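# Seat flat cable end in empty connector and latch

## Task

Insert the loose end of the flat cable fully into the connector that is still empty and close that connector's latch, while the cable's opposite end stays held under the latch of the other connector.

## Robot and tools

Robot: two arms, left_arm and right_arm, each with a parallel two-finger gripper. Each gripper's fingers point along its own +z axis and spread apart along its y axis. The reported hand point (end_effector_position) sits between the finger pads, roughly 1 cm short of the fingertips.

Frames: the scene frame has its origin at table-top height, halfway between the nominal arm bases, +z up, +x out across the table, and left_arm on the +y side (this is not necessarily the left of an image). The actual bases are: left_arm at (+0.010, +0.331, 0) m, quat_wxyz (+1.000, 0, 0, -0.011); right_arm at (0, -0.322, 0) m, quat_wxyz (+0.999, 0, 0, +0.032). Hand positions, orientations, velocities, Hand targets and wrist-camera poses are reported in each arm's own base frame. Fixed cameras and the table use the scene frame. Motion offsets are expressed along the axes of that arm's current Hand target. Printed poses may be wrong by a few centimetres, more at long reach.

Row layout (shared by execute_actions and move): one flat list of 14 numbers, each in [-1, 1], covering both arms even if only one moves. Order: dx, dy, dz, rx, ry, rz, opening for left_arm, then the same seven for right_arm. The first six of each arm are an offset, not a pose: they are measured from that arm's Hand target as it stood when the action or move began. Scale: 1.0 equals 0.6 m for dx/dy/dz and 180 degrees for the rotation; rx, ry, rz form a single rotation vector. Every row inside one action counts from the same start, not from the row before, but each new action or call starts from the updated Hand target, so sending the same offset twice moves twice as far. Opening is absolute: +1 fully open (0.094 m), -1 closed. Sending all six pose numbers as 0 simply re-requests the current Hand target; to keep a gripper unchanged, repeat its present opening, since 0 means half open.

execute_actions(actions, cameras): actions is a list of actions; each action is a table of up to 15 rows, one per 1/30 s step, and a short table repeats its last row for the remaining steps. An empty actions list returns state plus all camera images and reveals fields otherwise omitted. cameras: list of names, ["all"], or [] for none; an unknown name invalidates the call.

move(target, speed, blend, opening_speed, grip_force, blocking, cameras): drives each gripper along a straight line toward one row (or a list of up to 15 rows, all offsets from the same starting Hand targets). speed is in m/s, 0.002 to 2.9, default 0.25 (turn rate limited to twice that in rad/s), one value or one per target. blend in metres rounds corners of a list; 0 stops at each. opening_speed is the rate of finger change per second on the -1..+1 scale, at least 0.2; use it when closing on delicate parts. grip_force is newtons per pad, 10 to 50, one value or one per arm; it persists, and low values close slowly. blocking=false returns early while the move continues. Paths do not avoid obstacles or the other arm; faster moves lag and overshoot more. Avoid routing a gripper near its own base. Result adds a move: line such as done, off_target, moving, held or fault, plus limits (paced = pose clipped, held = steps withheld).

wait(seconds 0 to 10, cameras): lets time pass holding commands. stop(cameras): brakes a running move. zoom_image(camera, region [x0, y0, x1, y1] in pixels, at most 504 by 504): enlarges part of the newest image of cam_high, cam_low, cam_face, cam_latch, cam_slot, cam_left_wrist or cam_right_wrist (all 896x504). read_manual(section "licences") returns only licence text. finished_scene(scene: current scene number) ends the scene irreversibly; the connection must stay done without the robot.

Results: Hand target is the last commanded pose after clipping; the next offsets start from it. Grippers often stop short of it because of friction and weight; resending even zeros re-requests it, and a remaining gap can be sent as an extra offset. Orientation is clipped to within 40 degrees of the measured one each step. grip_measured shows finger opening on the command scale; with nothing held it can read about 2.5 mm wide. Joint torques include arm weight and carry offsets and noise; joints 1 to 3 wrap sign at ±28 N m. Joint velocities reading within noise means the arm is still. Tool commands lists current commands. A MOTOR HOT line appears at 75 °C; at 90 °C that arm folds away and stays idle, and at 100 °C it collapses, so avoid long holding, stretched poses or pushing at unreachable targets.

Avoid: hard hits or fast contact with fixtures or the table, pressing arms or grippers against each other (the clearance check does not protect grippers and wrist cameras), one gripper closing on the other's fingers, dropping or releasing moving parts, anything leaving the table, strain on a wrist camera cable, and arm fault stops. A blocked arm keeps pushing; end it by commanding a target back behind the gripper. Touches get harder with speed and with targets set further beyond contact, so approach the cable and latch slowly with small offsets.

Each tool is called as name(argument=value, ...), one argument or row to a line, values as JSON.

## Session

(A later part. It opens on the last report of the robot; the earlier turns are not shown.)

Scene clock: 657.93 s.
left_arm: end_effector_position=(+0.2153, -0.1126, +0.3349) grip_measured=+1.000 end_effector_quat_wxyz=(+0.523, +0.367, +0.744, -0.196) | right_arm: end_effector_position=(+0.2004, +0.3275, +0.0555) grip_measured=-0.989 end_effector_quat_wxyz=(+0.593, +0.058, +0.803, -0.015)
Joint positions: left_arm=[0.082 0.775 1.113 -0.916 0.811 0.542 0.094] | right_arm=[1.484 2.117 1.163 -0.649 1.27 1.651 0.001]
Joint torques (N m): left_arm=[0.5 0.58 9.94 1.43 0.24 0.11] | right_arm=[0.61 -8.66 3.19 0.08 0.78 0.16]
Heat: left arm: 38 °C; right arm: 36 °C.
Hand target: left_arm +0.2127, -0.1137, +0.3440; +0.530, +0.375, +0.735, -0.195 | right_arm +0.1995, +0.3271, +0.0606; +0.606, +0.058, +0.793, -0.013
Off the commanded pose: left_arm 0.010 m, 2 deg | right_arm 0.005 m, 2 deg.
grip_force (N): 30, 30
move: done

move(
  target=[0,0,0,0,0,0,1,0.00025,-0.00095,-0.00105,0,0,0,-1],
  speed=0.02,
)

move(
  target=[0,0,0,0,0,0,1,0.00025,-0.00095,-0.00105,0,0,0,-1],
  speed=0.02,
  cameras=["cam_latch","cam_slot","cam_face"],
)

zoom_image(
  camera="cam_latch",
  region=[336, 140, 364, 166],
)

zoom_image(
  camera="cam_face",
  region=[494, 200, 554, 240],
)

Scene clock: 662.10 s.
left_arm: end_effector_position=(+0.2153, -0.1126, +0.3349) grip_measured=+1.000 end_effector_quat_wxyz=(+0.523, +0.367, +0.744, -0.196) | right_arm: end_effector_position=(+0.1996, +0.3276, +0.0555) grip_measured=-0.989 end_effector_quat_wxyz=(+0.593, +0.059, +0.803, -0.013)
Joint positions: left_arm=[0.082 0.775 1.113 -0.916 0.811 0.542 0.094] | right_arm=[1.486 2.117 1.163 -0.651 1.27 1.658 0.001]
Joint torques (N m): left_arm=[0.55 0.43 9.95 1.37 0.28 0.11] | right_arm=[0.59 -8.69 3.15 0.08 0.78 0.17]
Heat: left arm: 38 °C; right arm: 36 °C.
Hand target: left_arm +0.2127, -0.1137, +0.3440; +0.530, +0.375, +0.735, -0.195 | right_arm +0.1988, +0.3266, +0.0606; +0.606, +0.058, +0.793, -0.013
Off the commanded pose: left_arm 0.010 m, 2 deg | right_arm 0.005 m, 2 deg.
grip_force (N): 30, 30
move: done

Scene clock: 662.90 s.
left_arm: end_effector_position=(+0.2153, -0.1126, +0.3349) grip_measured=+1.000 end_effector_quat_wxyz=(+0.523, +0.367, +0.744, -0.196) | right_arm: end_effector_position=(+0.1989, +0.3272, +0.0555) grip_measured=-0.989 end_effector_quat_wxyz=(+0.593, +0.059, +0.803, -0.013)
Joint positions: left_arm=[0.082 0.775 1.113 -0.916 0.811 0.542 0.094] | right_arm=[1.488 2.117 1.163 -0.658 1.27 1.665 0.001]
Joint torques (N m): left_arm=[0.61 0.55 10.09 1.37 0.33 0.09] | right_arm=[0.61 -8.69 3.11 0.05 0.78 0.17]
Heat: left arm: 38 °C; right arm: 36 °C.
Hand target: left_arm +0.2127, -0.1137, +0.3440; +0.530, +0.375, +0.735, -0.195 | right_arm +0.1981, +0.3261, +0.0606; +0.606, +0.058, +0.793, -0.013
Off the commanded pose: left_arm 0.010 m, 2 deg | right_arm 0.005 m, 2 deg.
grip_force (N): 30, 30
move: done
Images, in order (width x height): cam_face 896x504, cam_latch 896x504, cam_slot 896x504.

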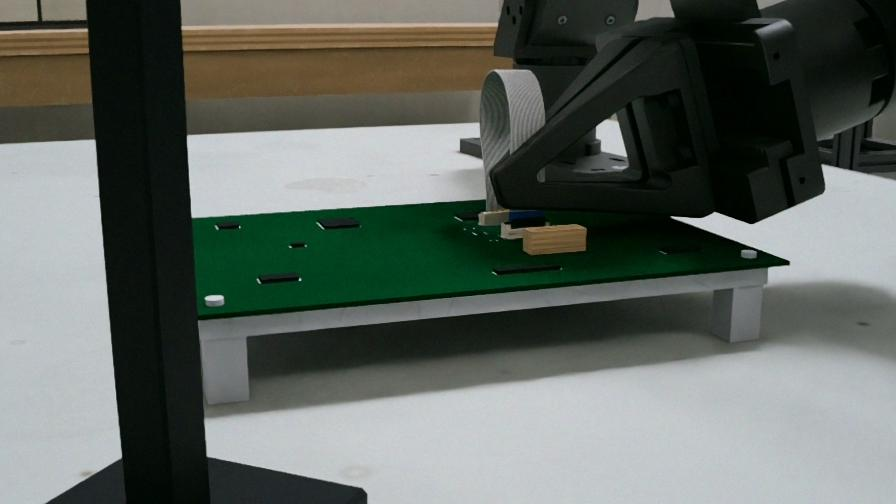

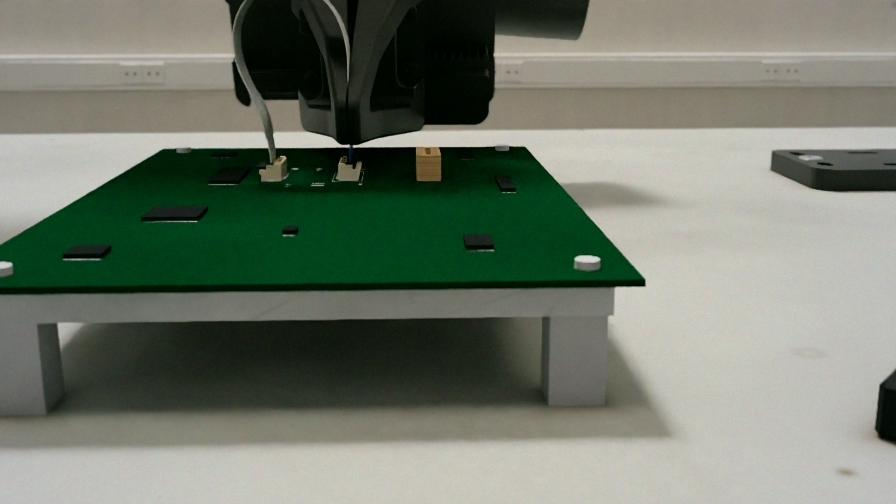

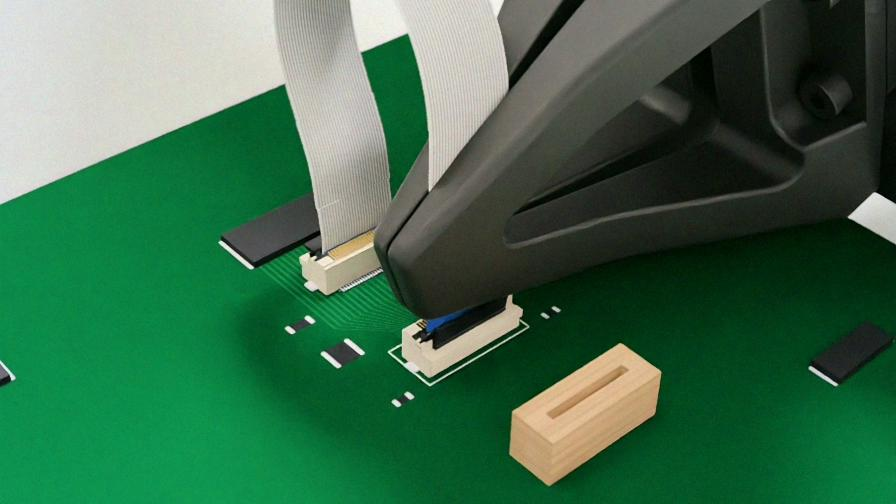

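Scaled by 18.000 from the camera's 896x504 image, which has a finer 1280x720 frame.

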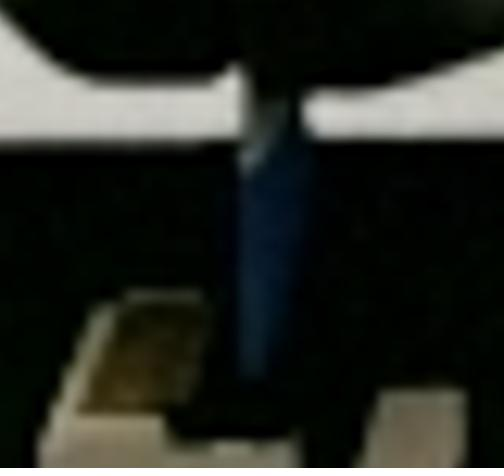

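Scaled by 8.400 from the camera's 896x504 image, which has a finer 1280x720 frame.

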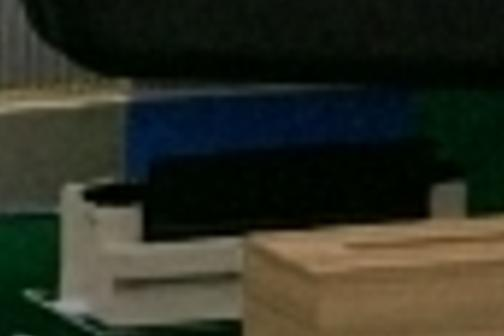

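move(
  target=[0,0,0,0,0,0,1,0.0015,-0.0017,0.0006,0,0,0,-1],
  speed=0.02,
)

move(
  target=[0,0,0,0,0,0,1,0,0,0,0,0,0,-1],
  speed=0.02,
  cameras=["cam_latch","cam_slot","cam_face"],
)

zoom_image(
  camera="cam_latch",
  region=[336, 140, 364, 166],
)

zoom_image(
  camera="cam_slot",
  region=[404, 292, 464, 340],
)

Scene clock: 665.13 s.
left_arm: end_effector_position=(+0.2153, -0.1126, +0.3349) grip_measured=+1.000 end_effector_quat_wxyz=(+0.523, +0.367, +0.744, -0.196) | right_arm: end_effector_position=(+0.1989, +0.3272, +0.0555) grip_measured=-0.989 end_effector_quat_wxyz=(+0.593, +0.059, +0.803, -0.013)
Joint positions: left_arm=[0.082 0.775 1.113 -0.916 0.811 0.542 0.094] | right_arm=[1.488 2.117 1.163 -0.658 1.27 1.667 0.001]
Joint torques (N m): left_arm=[0.61 0.64 9.91 1.38 0.23 0.12] | right_arm=[0.57 -8.68 2.71 0.08 0.78 0.15]
Heat: left arm: 38 °C; right arm: 36 °C.
Hand target: left_arm +0.2127, -0.1137, +0.3440; +0.530, +0.375, +0.735, -0.195 | right_arm +0.1981, +0.3251, +0.0595; +0.606, +0.058, +0.793, -0.012
Off the commanded pose: left_arm 0.010 m, 2 deg | right_arm 0.005 m, 2 deg.
grip_force (N): 30, 30
move: done

Scene clock: 665.63 s.
left_arm: end_effector_position=(+0.2153, -0.1126, +0.3349) grip_measured=+1.000 end_effector_quat_wxyz=(+0.523, +0.367, +0.744, -0.196) | right_arm: end_effector_position=(+0.1989, +0.3272, +0.0555) grip_measured=-0.989 end_effector_quat_wxyz=(+0.593, +0.059, +0.803, -0.013)
Joint positions: left_arm=[0.082 0.775 1.113 -0.916 0.811 0.542 0.094] | right_arm=[1.488 2.117 1.163 -0.658 1.27 1.667 0.001]
Joint torques (N m): left_arm=[0.61 0.49 10.02 1.39 0.3 0.13] | right_arm=[0.57 -8.68 2.71 0.08 0.78 0.17]
Heat: left arm: 38 °C; right arm: 36 °C.
Hand target: left_arm +0.2127, -0.1137, +0.3440; +0.530, +0.375, +0.735, -0.195 | right_arm +0.1981, +0.3251, +0.0595; +0.606, +0.058, +0.793, -0.013
Off the commanded pose: left_arm 0.010 m, 2 deg | right_arm 0.005 m, 2 deg.
grip_force (N): 30, 30
move: done
Images, in order (width x height): cam_face 896x504, cam_latch 896x504, cam_slot 896x504.

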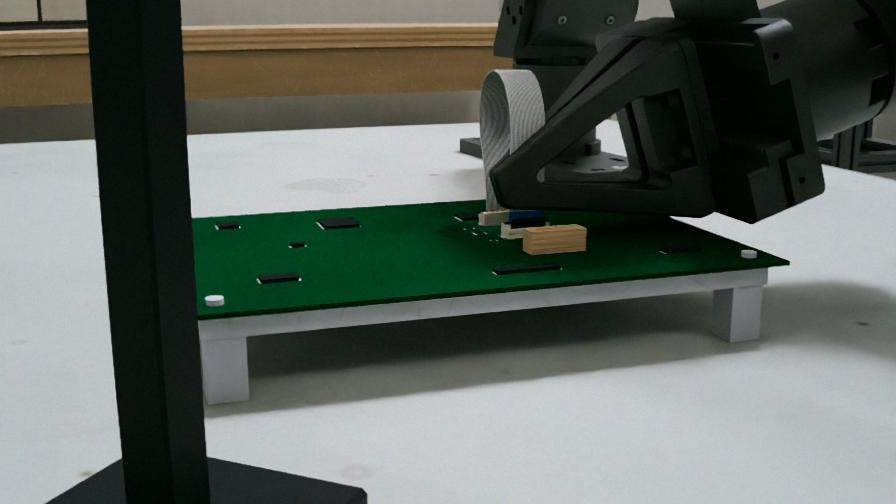

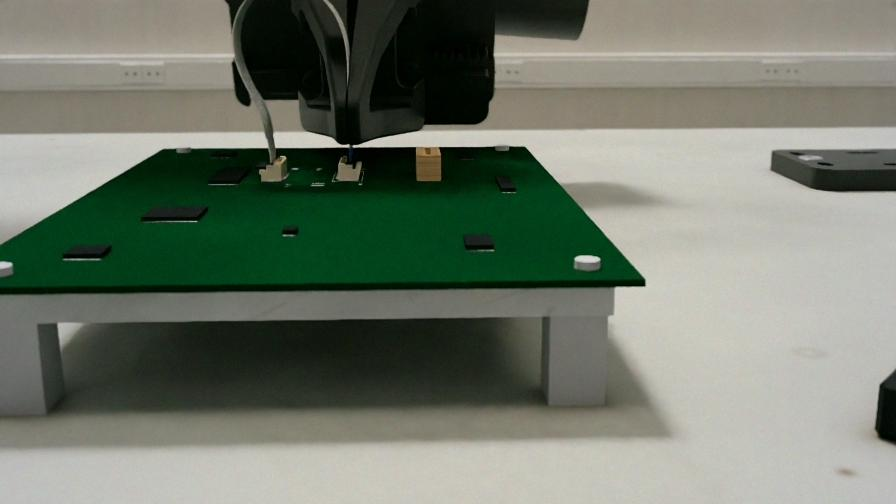

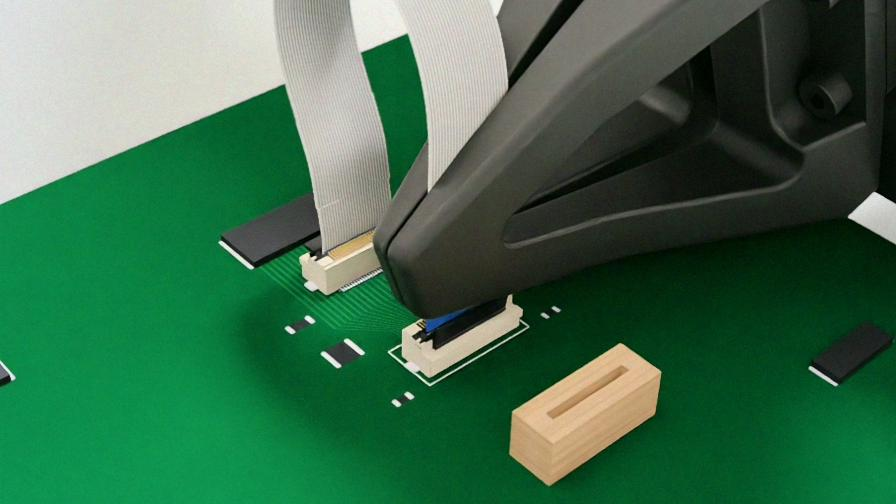

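Scaled by 18.000 from the camera's 896x504 image, which has a finer 1280x720 frame.

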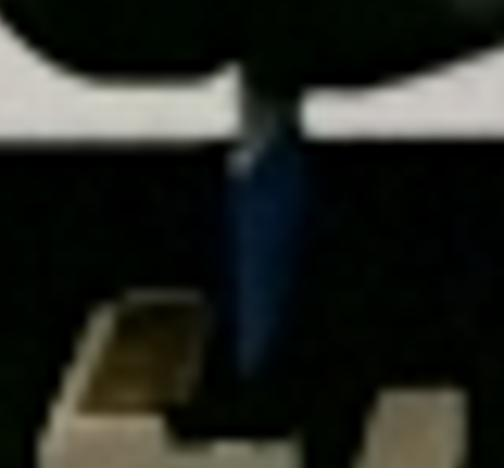

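Scaled by 8.400 from the camera's 896x504 image, which has a finer 1280x720 frame.

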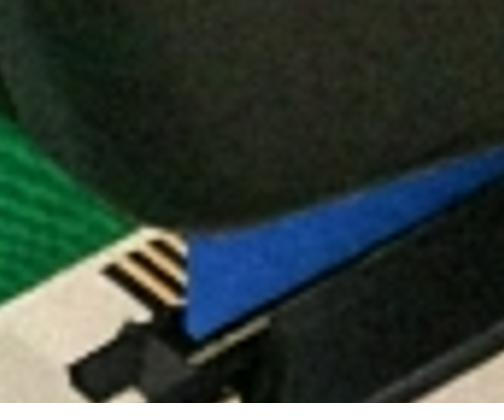

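move(
  target=[0,0,0,0,0,0,1,0.0012,-0.0014,0.0005,0,0,0,-1],
  speed=0.02,
)

move(
  target=[0,0,0,0,0,0,1,0.0006,-0.001,0.0003,0,0,0,-1],
  speed=0.02,
  cameras=["cam_latch","cam_slot","cam_face"],
)

zoom_image(
  camera="cam_latch",
  region=[336, 140, 364, 166],
)

zoom_image(
  camera="cam_slot",
  region=[404, 292, 464, 340],
)

Scene clock: 667.47 s.
left_arm: end_effector_position=(+0.2153, -0.1126, +0.3349) grip_measured=+1.000 end_effector_quat_wxyz=(+0.523, +0.367, +0.744, -0.196) | right_arm: end_effector_position=(+0.1988, +0.3261, +0.0548) grip_measured=-0.989 end_effector_quat_wxyz=(+0.593, +0.058, +0.803, -0.014)
Joint positions: left_arm=[0.082 0.775 1.113 -0.916 0.811 0.542 0.094] | right_arm=[1.488 2.117 1.159 -0.658 1.27 1.667 0.001]
Joint torques (N m): left_arm=[0.65 0.46 9.85 1.37 0.28 0.13] | right_arm=[0.55 -8.66 2.69 0.11 0.78 0.15]
Heat: left arm: 38 °C; right arm: 36 °C.
Hand target: left_arm +0.2127, -0.1137, +0.3440; +0.530, +0.375, +0.735, -0.195 | right_arm +0.1981, +0.3244, +0.0588; +0.606, +0.058, +0.793, -0.012
Off the commanded pose: left_arm 0.010 m, 2 deg | right_arm 0.004 m, 2 deg.
grip_force (N): 30, 30
move: done

Scene clock: 668.17 s.
left_arm: end_effector_position=(+0.2153, -0.1126, +0.3349) grip_measured=+1.000 end_effector_quat_wxyz=(+0.523, +0.367, +0.744, -0.196) | right_arm: end_effector_position=(+0.1988, +0.3253, +0.0545) grip_measured=-0.989 end_effector_quat_wxyz=(+0.594, +0.058, +0.803, -0.015)
Joint positions: left_arm=[0.082 0.775 1.113 -0.916 0.811 0.542 0.094] | right_arm=[1.488 2.117 1.156 -0.658 1.271 1.668 0.001]
Joint torques (N m): left_arm=[0.58 0.65 9.92 1.37 0.29 0.13] | right_arm=[0.54 -8.69 2.62 0.12 0.77 0.16]
Heat: left arm: 38 °C; right arm: 36 °C.
Hand target: left_arm +0.2127, -0.1137, +0.3440; +0.530, +0.375, +0.735, -0.195 | right_arm +0.1981, +0.3238, +0.0583; +0.606, +0.058, +0.793, -0.012
Off the commanded pose: left_arm 0.010 m, 2 deg | right_arm 0.004 m, 2 deg.
grip_force (N): 30, 30
move: done
Images, in order (width x height): cam_face 896x504, cam_latch 896x504, cam_slot 896x504.

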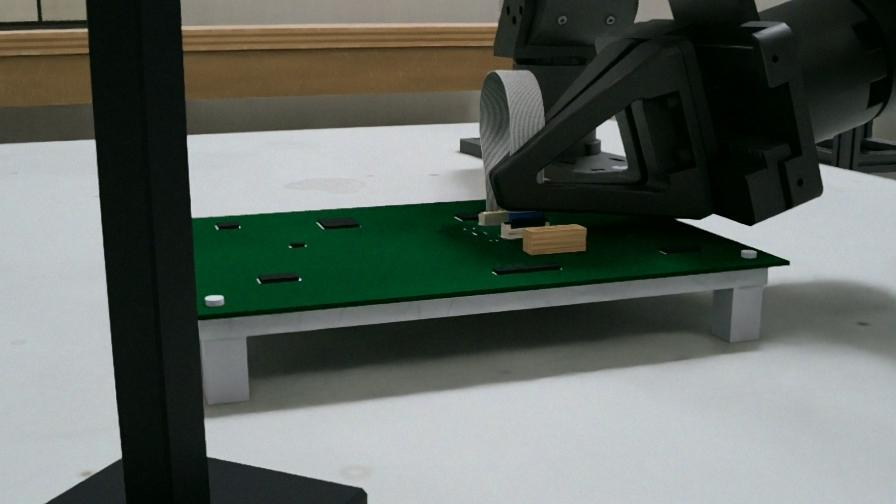

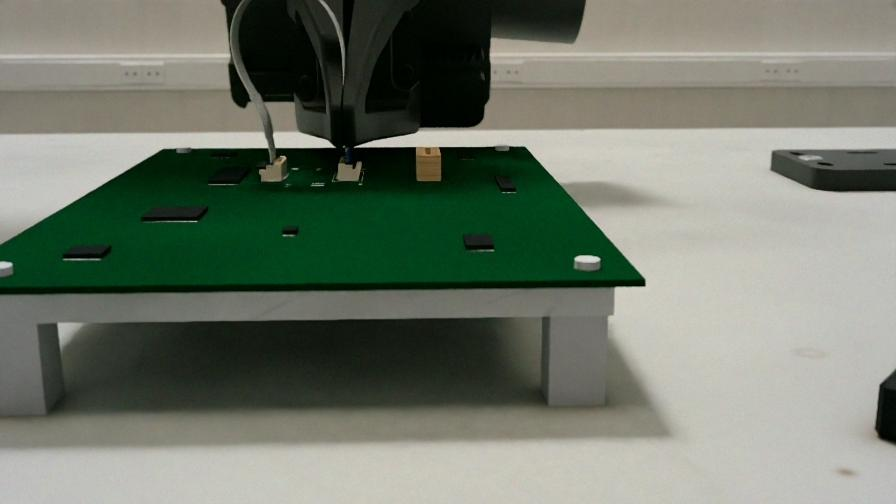

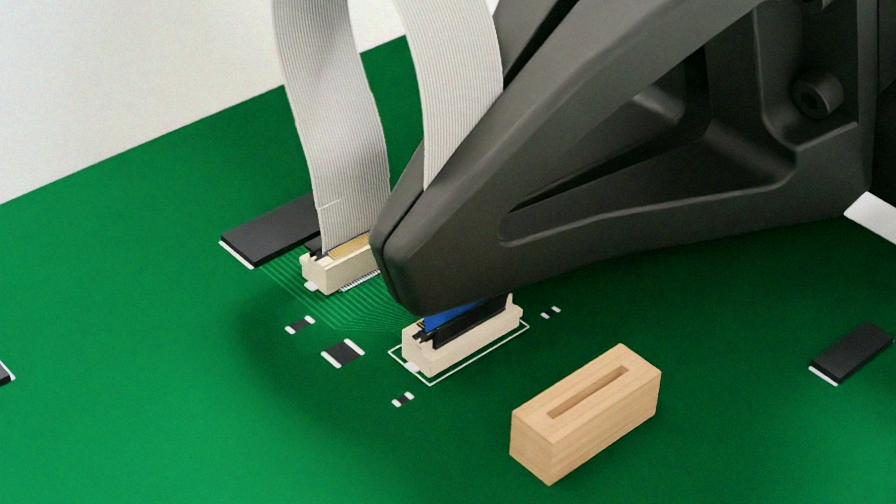

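Scaled by 18.000 from the camera's 896x504 image, which has a finer 1280x720 frame.

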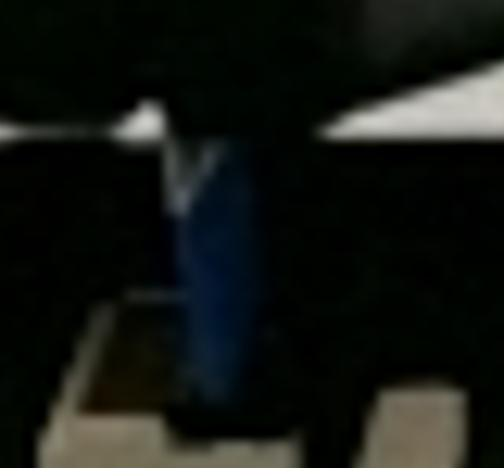

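Scaled by 8.400 from the camera's 896x504 image, which has a finer 1280x720 frame.

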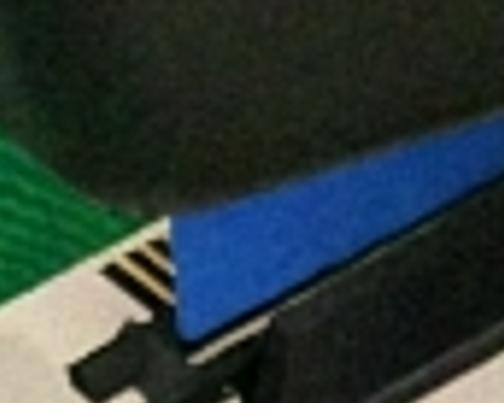

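move(
  target=[0,0,0,0,0,0,1,0.00482,0,0.0013,0,0,0,-1],
  speed=0.02,
)

move(
  target=[0,0,0,0,0,0,1,0.00482,0,0.0013,0,0,0,-1],
  speed=0.02,
  cameras=["cam_latch","cam_slot","cam_face"],
)

zoom_image(
  camera="cam_latch",
  region=[336, 140, 364, 166],
)

zoom_image(
  camera="cam_slot",
  region=[404, 292, 464, 340],
)

zoom_image(
  camera="cam_face",
  region=[494, 200, 554, 240],
)

Scene clock: 671.00 s.
left_arm: end_effector_position=(+0.2153, -0.1126, +0.3349) grip_measured=+1.000 end_effector_quat_wxyz=(+0.523, +0.367, +0.744, -0.196) | right_arm: end_effector_position=(+0.1988, +0.3253, +0.0545) grip_measured=-0.989 end_effector_quat_wxyz=(+0.594, +0.058, +0.803, -0.015)
Joint positions: left_arm=[0.082 0.775 1.113 -0.916 0.811 0.542 0.094] | right_arm=[1.488 2.117 1.156 -0.658 1.271 1.669 0.001]
Joint torques (N m): left_arm=[0.5 0.55 9.98 1.38 0.29 0.12] | right_arm=[0.55 -8.12 2.52 0.2 0.77 0.15]
Heat: left arm: 38 °C; right arm: 36 °C.
Hand target: left_arm +0.2127, -0.1137, +0.3440; +0.530, +0.375, +0.735, -0.195 | right_arm +0.1981, +0.3240, +0.0553; +0.606, +0.058, +0.793, -0.012
Off the commanded pose: left_arm 0.010 m, 2 deg | right_arm 0.002 m, 2 deg.
grip_force (N): 30, 30
move: done

Scene clock: 671.70 s.
left_arm: end_effector_position=(+0.2153, -0.1126, +0.3349) grip_measured=+1.000 end_effector_quat_wxyz=(+0.523, +0.367, +0.744, -0.196) | right_arm: end_effector_position=(+0.1988, +0.3254, +0.0544) grip_measured=-0.989 end_effector_quat_wxyz=(+0.594, +0.059, +0.802, -0.014)
Joint positions: left_arm=[0.082 0.775 1.113 -0.916 0.811 0.542 0.094] | right_arm=[1.488 2.117 1.156 -0.658 1.271 1.67 0.001]
Joint torques (N m): left_arm=[0.65 0.49 9.89 1.39 0.29 0.11] | right_arm=[0.55 -7.5 2.43 0.27 0.77 0.15]
Heat: left arm: 38 °C; right arm: 36 °C.
Hand target: left_arm +0.2127, -0.1137, +0.3440; +0.530, +0.375, +0.735, -0.195 | right_arm +0.1981, +0.3241, +0.0523; +0.606, +0.058, +0.793, -0.012
Off the commanded pose: left_arm 0.010 m, 2 deg | right_arm 0.003 m, 2 deg.
grip_force (N): 30, 30
move: done
Images, in order (width x height): cam_face 896x504, cam_latch 896x504, cam_slot 896x504.

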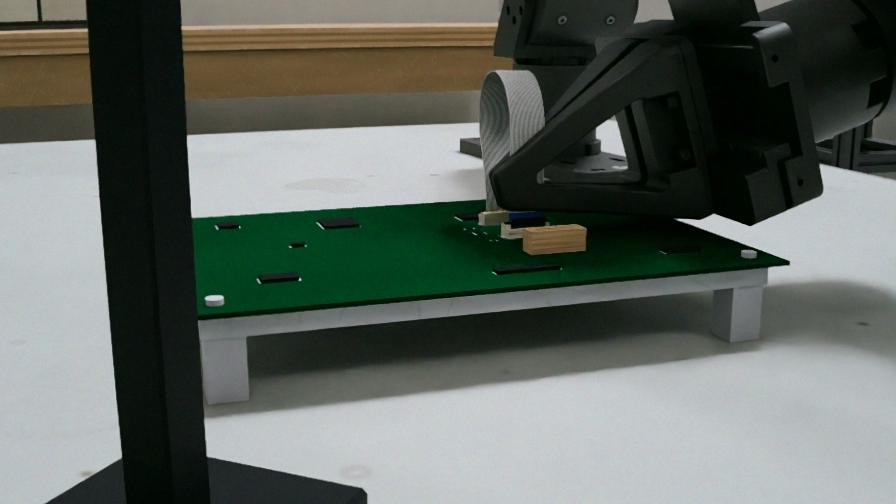

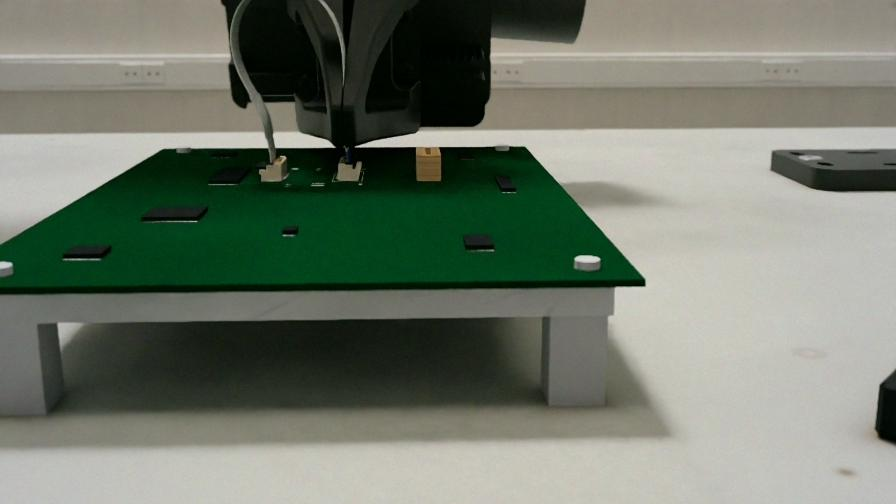

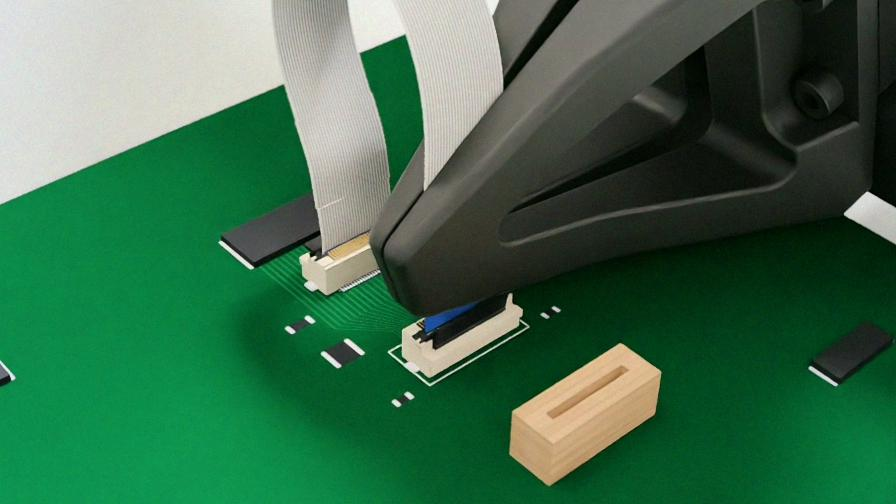

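Scaled by 18.000 from the camera's 896x504 image, which has a finer 1280x720 frame.

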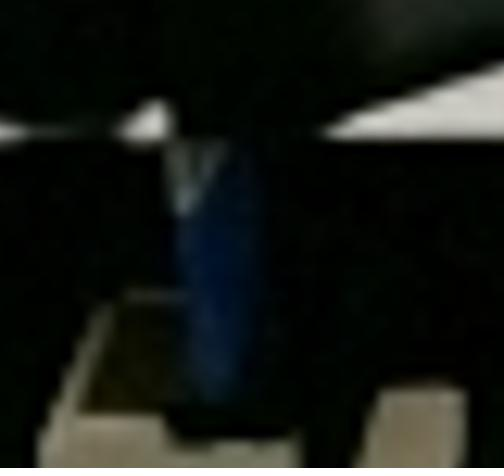

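Scaled by 8.400 from the camera's 896x504 image, which has a finer 1280x720 frame.

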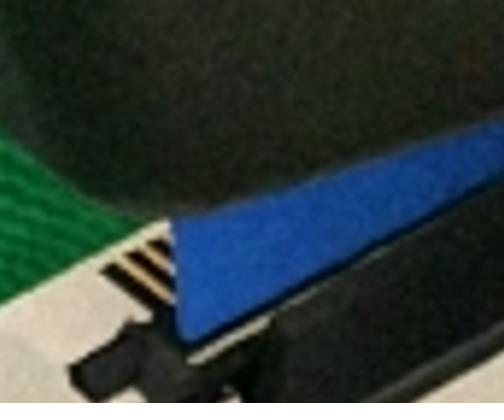

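Scaled by 8.400 from the camera's 896x504 image, which has a finer 1280x720 frame.

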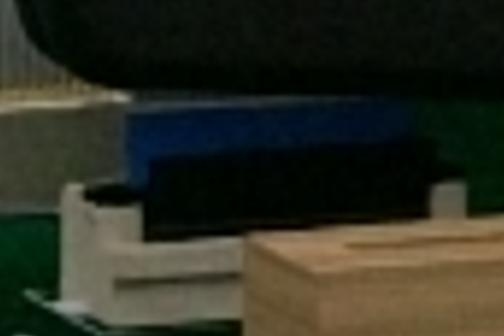

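move(
  target=[0,0,0,0,0,0,1,0.00482,0.0005,0.0013,0,0,0,-1],
  speed=0.02,
)

move(
  target=[0,0,0,0,0,0,1,0.00482,0.0005,0.0013,0,0,0,-1],
  speed=0.02,
)

move(
  target=[0,0,0,0,0,0,1,0.00482,0.0005,0.0013,0,0,0,-1],
  speed=0.02,
  cameras=["cam_latch","cam_slot","cam_face"],
)

zoom_image(
  camera="cam_latch",
  region=[336, 140, 364, 166],
)

zoom_image(
  camera="cam_slot",
  region=[404, 292, 464, 340],
)

Scene clock: 673.77 s.
left_arm: end_effector_position=(+0.2153, -0.1126, +0.3349) grip_measured=+1.000 end_effector_quat_wxyz=(+0.523, +0.367, +0.744, -0.196) | right_arm: end_effector_position=(+0.1988, +0.3258, +0.0532) grip_measured=-0.989 end_effector_quat_wxyz=(+0.596, +0.058, +0.801, -0.014)
Joint positions: left_arm=[0.082 0.775 1.113 -0.916 0.811 0.542 0.094] | right_arm=[1.49 2.124 1.156 -0.652 1.278 1.67 0.001]
Joint torques (N m): left_arm=[0.47 0.59 10.04 1.4 0.26 0.15] | right_arm=[0.44 -7.38 2.41 0.31 0.72 0.16]
Heat: left arm: 38 °C; right arm: 36 °C.
Hand target: left_arm +0.2127, -0.1137, +0.3440; +0.530, +0.375, +0.735, -0.195 | right_arm +0.1982, +0.3245, +0.0493; +0.606, +0.058, +0.793, -0.013
Off the commanded pose: left_arm 0.010 m, 2 deg | right_arm 0.004 m, 1 deg.
grip_force (N): 30, 30
move: done

Scene clock: 674.47 s.
left_arm: end_effector_position=(+0.2153, -0.1126, +0.3349) grip_measured=+1.000 end_effector_quat_wxyz=(+0.523, +0.367, +0.744, -0.196) | right_arm: end_effector_position=(+0.1987, +0.3262, +0.0521) grip_measured=-0.989 end_effector_quat_wxyz=(+0.599, +0.056, +0.798, -0.015)
Joint positions: left_arm=[0.082 0.775 1.113 -0.916 0.811 0.542 0.094] | right_arm=[1.491 2.132 1.156 -0.648 1.286 1.67 0.001]
Joint torques (N m): left_arm=[0.7 0.38 9.99 1.38 0.31 0.14] | right_arm=[0.31 -7.27 2.41 0.33 0.64 0.17]
Heat: left arm: 38 °C; right arm: 36 °C.
Hand target: left_arm +0.2127, -0.1137, +0.3440; +0.530, +0.375, +0.735, -0.195 | right_arm +0.1982, +0.3250, +0.0463; +0.606, +0.058, +0.793, -0.013
Off the commanded pose: left_arm 0.010 m, 2 deg | right_arm 0.006 m, 1 deg.
grip_force (N): 30, 30
move: done

Scene clock: 675.17 s.
left_arm: end_effector_position=(+0.2153, -0.1126, +0.3349) grip_measured=+1.000 end_effector_quat_wxyz=(+0.523, +0.367, +0.744, -0.196) | right_arm: end_effector_position=(+0.1985, +0.3264, +0.0520) grip_measured=-0.989 end_effector_quat_wxyz=(+0.603, +0.054, +0.795, -0.016)
Joint positions: left_arm=[0.082 0.775 1.113 -0.916 0.811 0.542 0.094] | right_arm=[1.493 2.138 1.156 -0.647 1.296 1.672 0.001]
Joint torques (N m): left_arm=[0.55 0.53 9.94 1.42 0.31 0.1] | right_arm=[0.16 -7.02 2.47 0.38 0.56 0.18]
Heat: left arm: 38 °C; right arm: 36 °C.
Hand target: left_arm +0.2127, -0.1137, +0.3440; +0.530, +0.375, +0.735, -0.195 | right_arm +0.1982, +0.3254, +0.0433; +0.606, +0.058, +0.793, -0.013
Off the commanded pose: left_arm 0.010 m, 2 deg | right_arm 0.009 m, 1 deg.
grip_force (N): 30, 30
move: done
Images, in order (width x height): cam_face 896x504, cam_latch 896x504, cam_slot 896x504.

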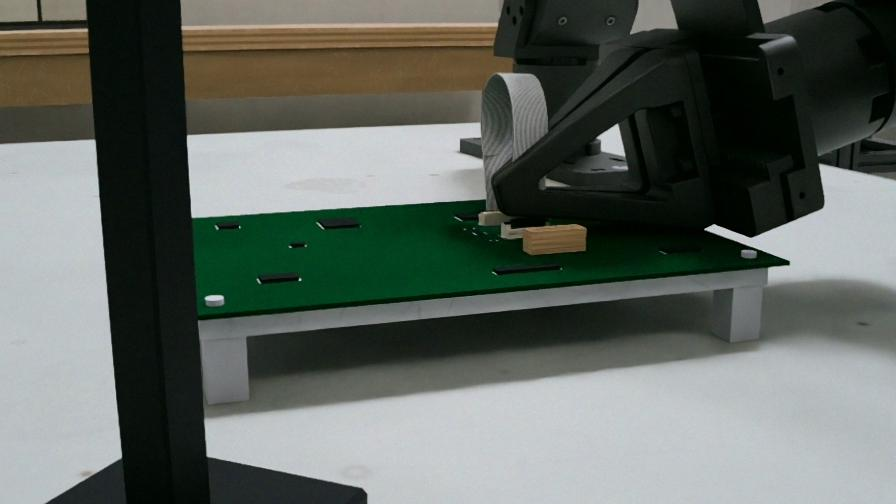

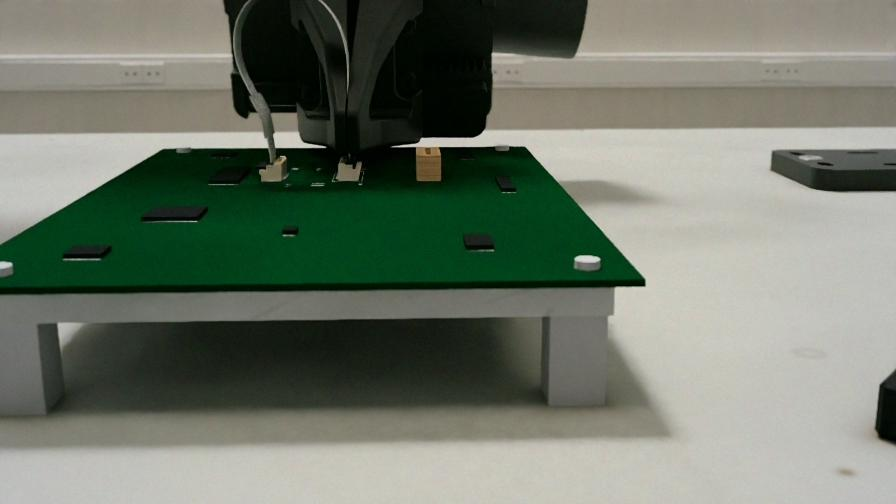

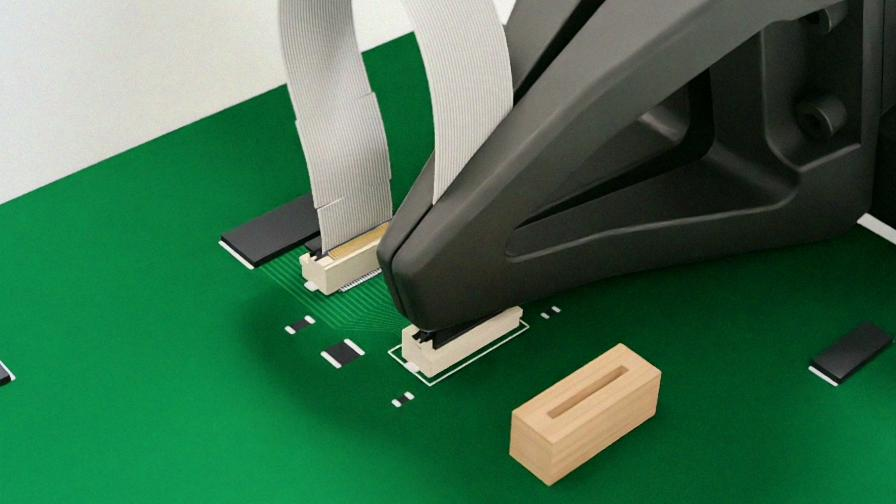

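Scaled by 18.000 from the camera's 896x504 image, which has a finer 1280x720 frame.

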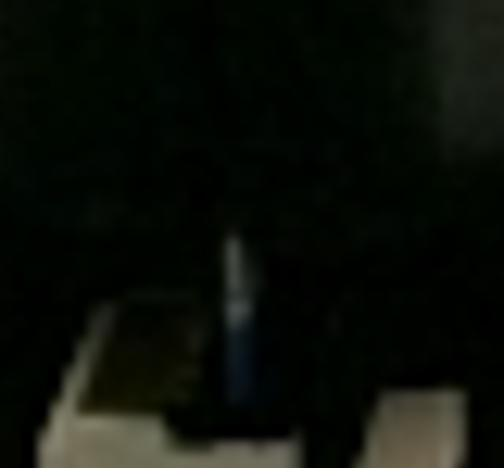

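Scaled by 8.400 from the camera's 896x504 image, which has a finer 1280x720 frame.

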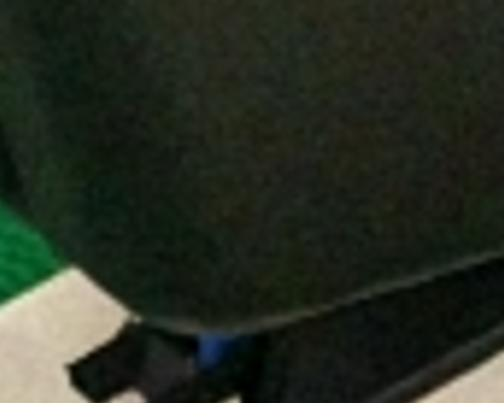

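zoom_image(
  camera="cam_slot",
  region=[406, 314, 442, 344],
)

zoom_image(
  camera="cam_latch",
  region=[338, 148, 358, 168],
)

zoom_image(
  camera="cam_face",
  region=[494, 204, 554, 244],
)

Scaled by 14.000 from the camera's 896x504 image, which has a finer 1280x720 frame.

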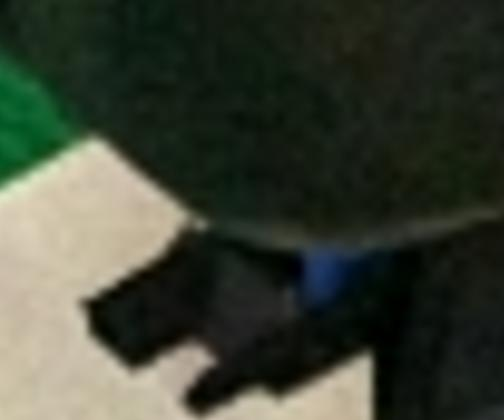

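Scaled by 25.200 from the camera's 896x504 image, which has a finer 1280x720 frame.

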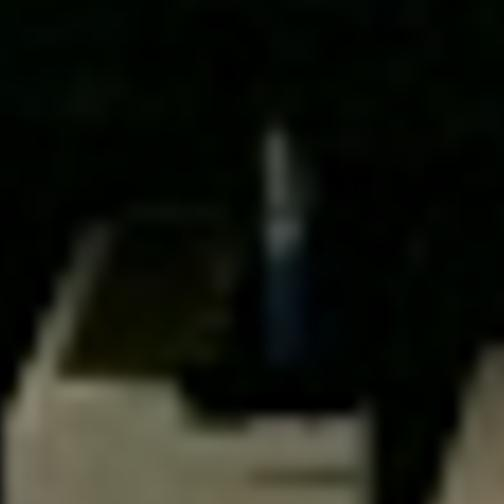

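Scaled by 8.400 from the camera's 896x504 image, which has a finer 1280x720 frame.

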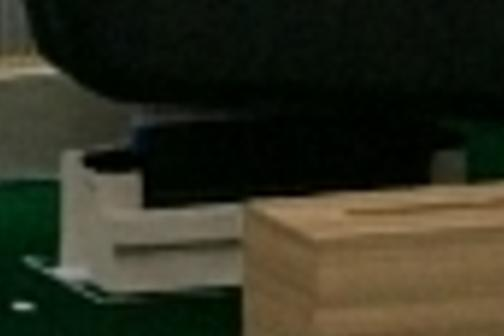

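execute_actions(
  actions=[],
  cameras=["cam_latch","cam_slot","cam_face"],
)

zoom_image(
  camera="cam_latch",
  region=[336, 140, 364, 166],
)

zoom_image(
  camera="cam_slot",
  region=[404, 292, 464, 340],
)

zoom_image(
  camera="cam_face",
  region=[494, 200, 554, 240],
)

Scene clock: 685.60 s.
left_arm: end_effector_position=(+0.2153, -0.1126, +0.3349) grip_measured=+1.000 end_effector_quat_wxyz=(+0.523, +0.367, +0.744, -0.196) | right_arm: end_effector_position=(+0.1985, +0.3264, +0.0520) grip_measured=-0.989 end_effector_quat_wxyz=(+0.603, +0.054, +0.795, -0.016)
Joint positions: left_arm=[0.082 0.775 1.113 -0.916 0.811 0.542 0.094] | right_arm=[1.493 2.138 1.156 -0.647 1.296 1.672 0.001]
Joint velocities: within noise
Joint torques (N m): left_arm=[0.57 0.75 9.98 1.4 0.27 0.13] | right_arm=[0.14 -7.01 2.44 0.38 0.56 0.18]
Heat: left arm: 38 °C; right arm: 34 °C.
Hand target: left_arm +0.2127, -0.1137, +0.3440; +0.530, +0.375, +0.735, -0.195 | right_arm +0.1982, +0.3254, +0.0433; +0.606, +0.058, +0.793, -0.013
Tool commands: left_gripper/opening=+1.0 right_gripper/opening=-1.0
Off the commanded pose: left_arm 0.010 m, 2 deg | right_arm 0.009 m, 1 deg.
grip_force (N): 30, 30
Images, in order (width x height): cam_face 896x504, cam_latch 896x504, cam_slot 896x504.

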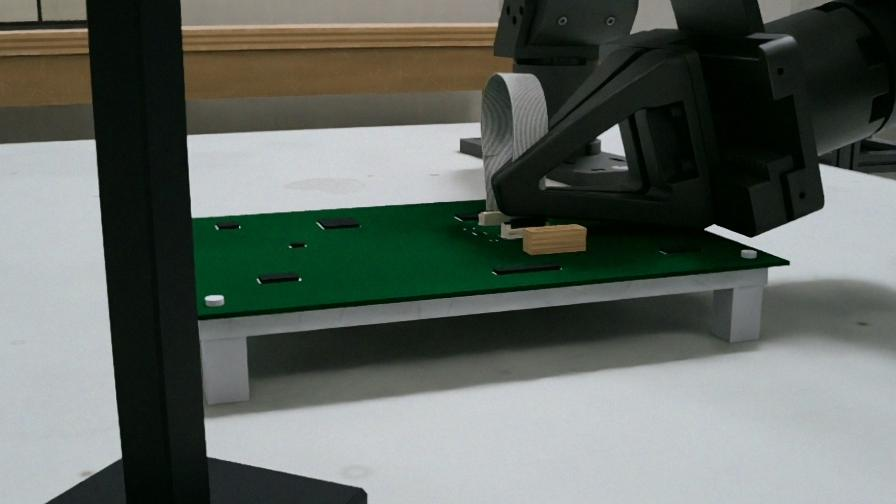

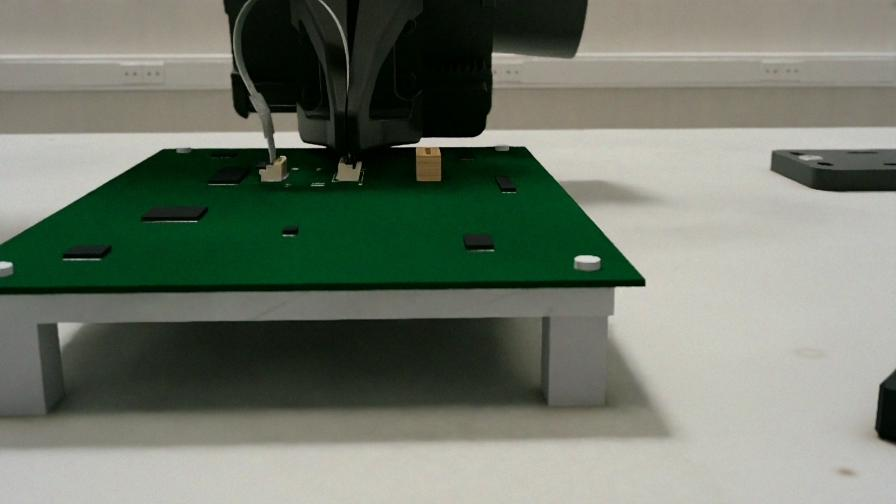

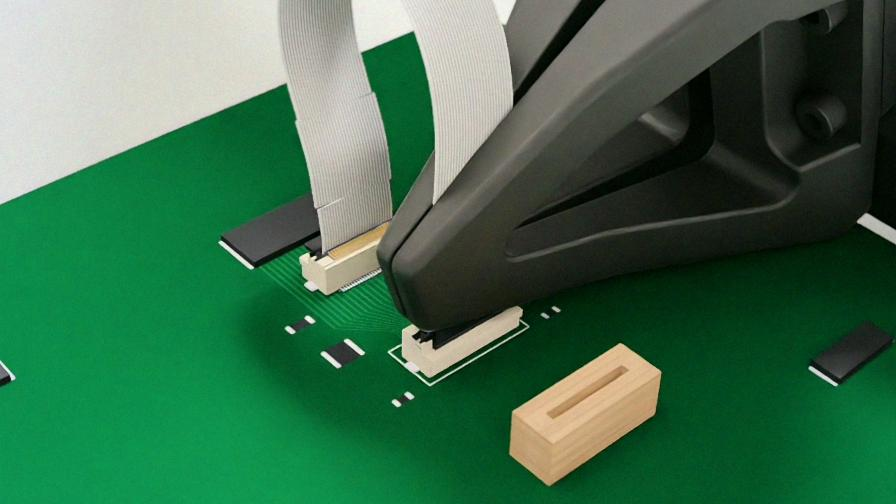

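Scaled by 18.000 from the camera's 896x504 image, which has a finer 1280x720 frame.

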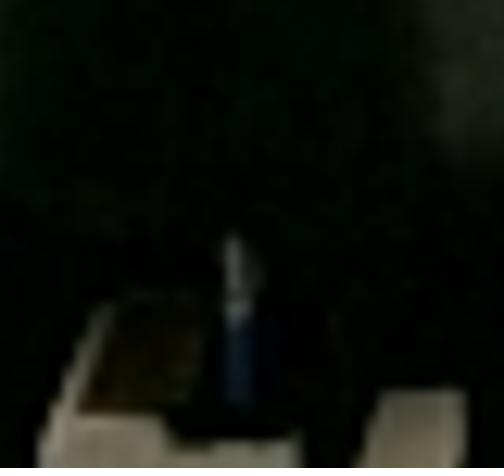

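Scaled by 8.400 from the camera's 896x504 image, which has a finer 1280x720 frame.

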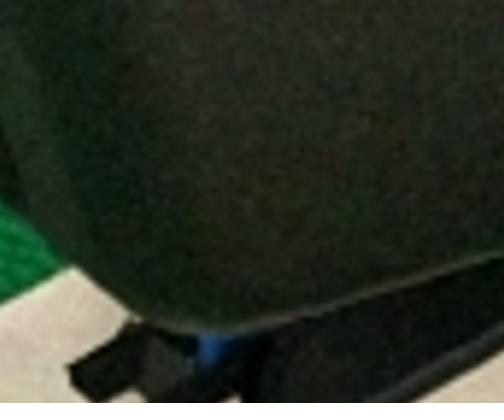

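Scaled by 8.400 from the camera's 896x504 image, which has a finer 1280x720 frame.

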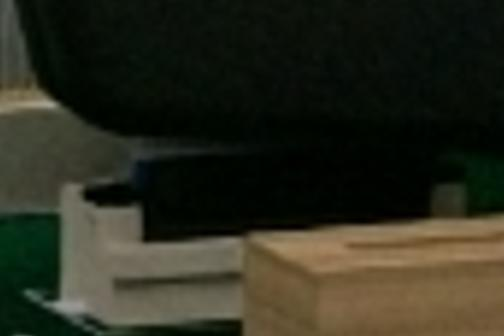

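move(
  target=[0,0,0,0,0,0,1,0.0065,0.0015,-0.0007,-0.0024,0.0069,-0.0008,-1],
  speed=0.05,
  cameras=["cam_latch","cam_slot"],
)

zoom_image(
  camera="cam_latch",
  region=[336, 140, 364, 166],
)

zoom_image(
  camera="cam_slot",
  region=[406, 314, 442, 344],
)

Scene clock: 689.07 s.
left_arm: end_effector_position=(+0.2153, -0.1126, +0.3349) grip_measured=+1.000 end_effector_quat_wxyz=(+0.523, +0.367, +0.744, -0.196) | right_arm: end_effector_position=(+0.1983, +0.3267, +0.0512) grip_measured=-0.989 end_effector_quat_wxyz=(+0.605, +0.051, +0.794, -0.015)
Joint positions: left_arm=[0.082 0.775 1.113 -0.916 0.811 0.542 0.094] | right_arm=[1.495 2.138 1.148 -0.625 1.301 1.656 0.001]
Joint torques (N m): left_arm=[0.57 0.58 9.98 1.42 0.3 0.12] | right_arm=[0.16 -7.42 2.35 0.48 0.34 0.07]
Heat: left arm: 38 °C; right arm: 34 °C.
Hand target: left_arm +0.2127, -0.1137, +0.3440; +0.530, +0.375, +0.735, -0.195 | right_arm +0.1968, +0.3267, +0.0397; +0.598, +0.054, +0.800, -0.010
Off the commanded pose: left_arm 0.010 m, 2 deg | right_arm 0.012 m, 1 deg.
grip_force (N): 30, 30
move: off_target (right_arm)
Images, in order (width x height): cam_latch 896x504, cam_slot 896x504.

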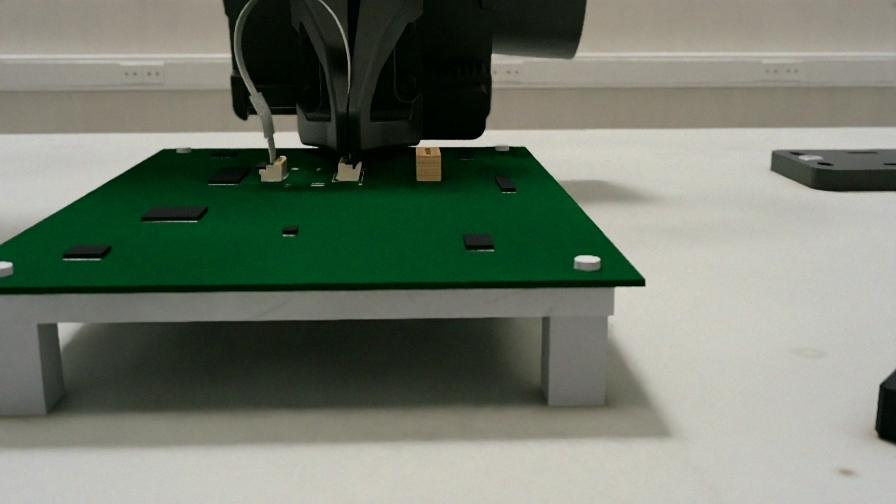

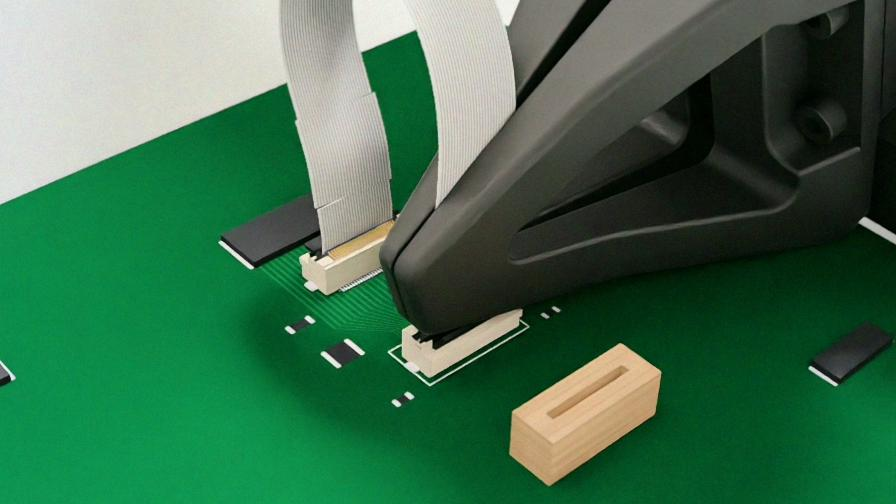

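Scaled by 18.000 from the camera's 896x504 image, which has a finer 1280x720 frame.

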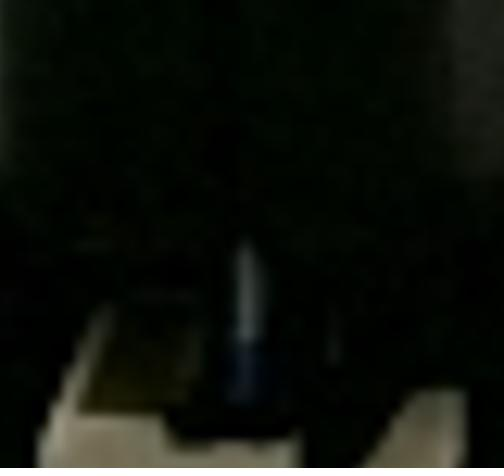

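Scaled by 14.000 from the camera's 896x504 image, which has a finer 1280x720 frame.

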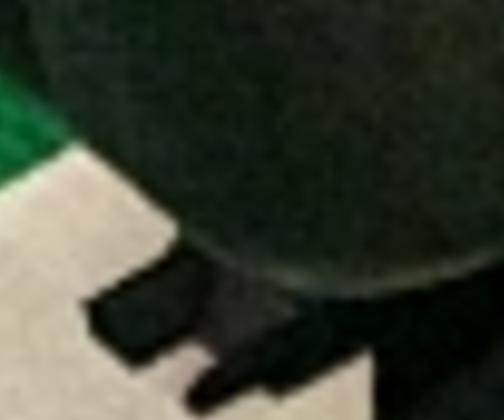

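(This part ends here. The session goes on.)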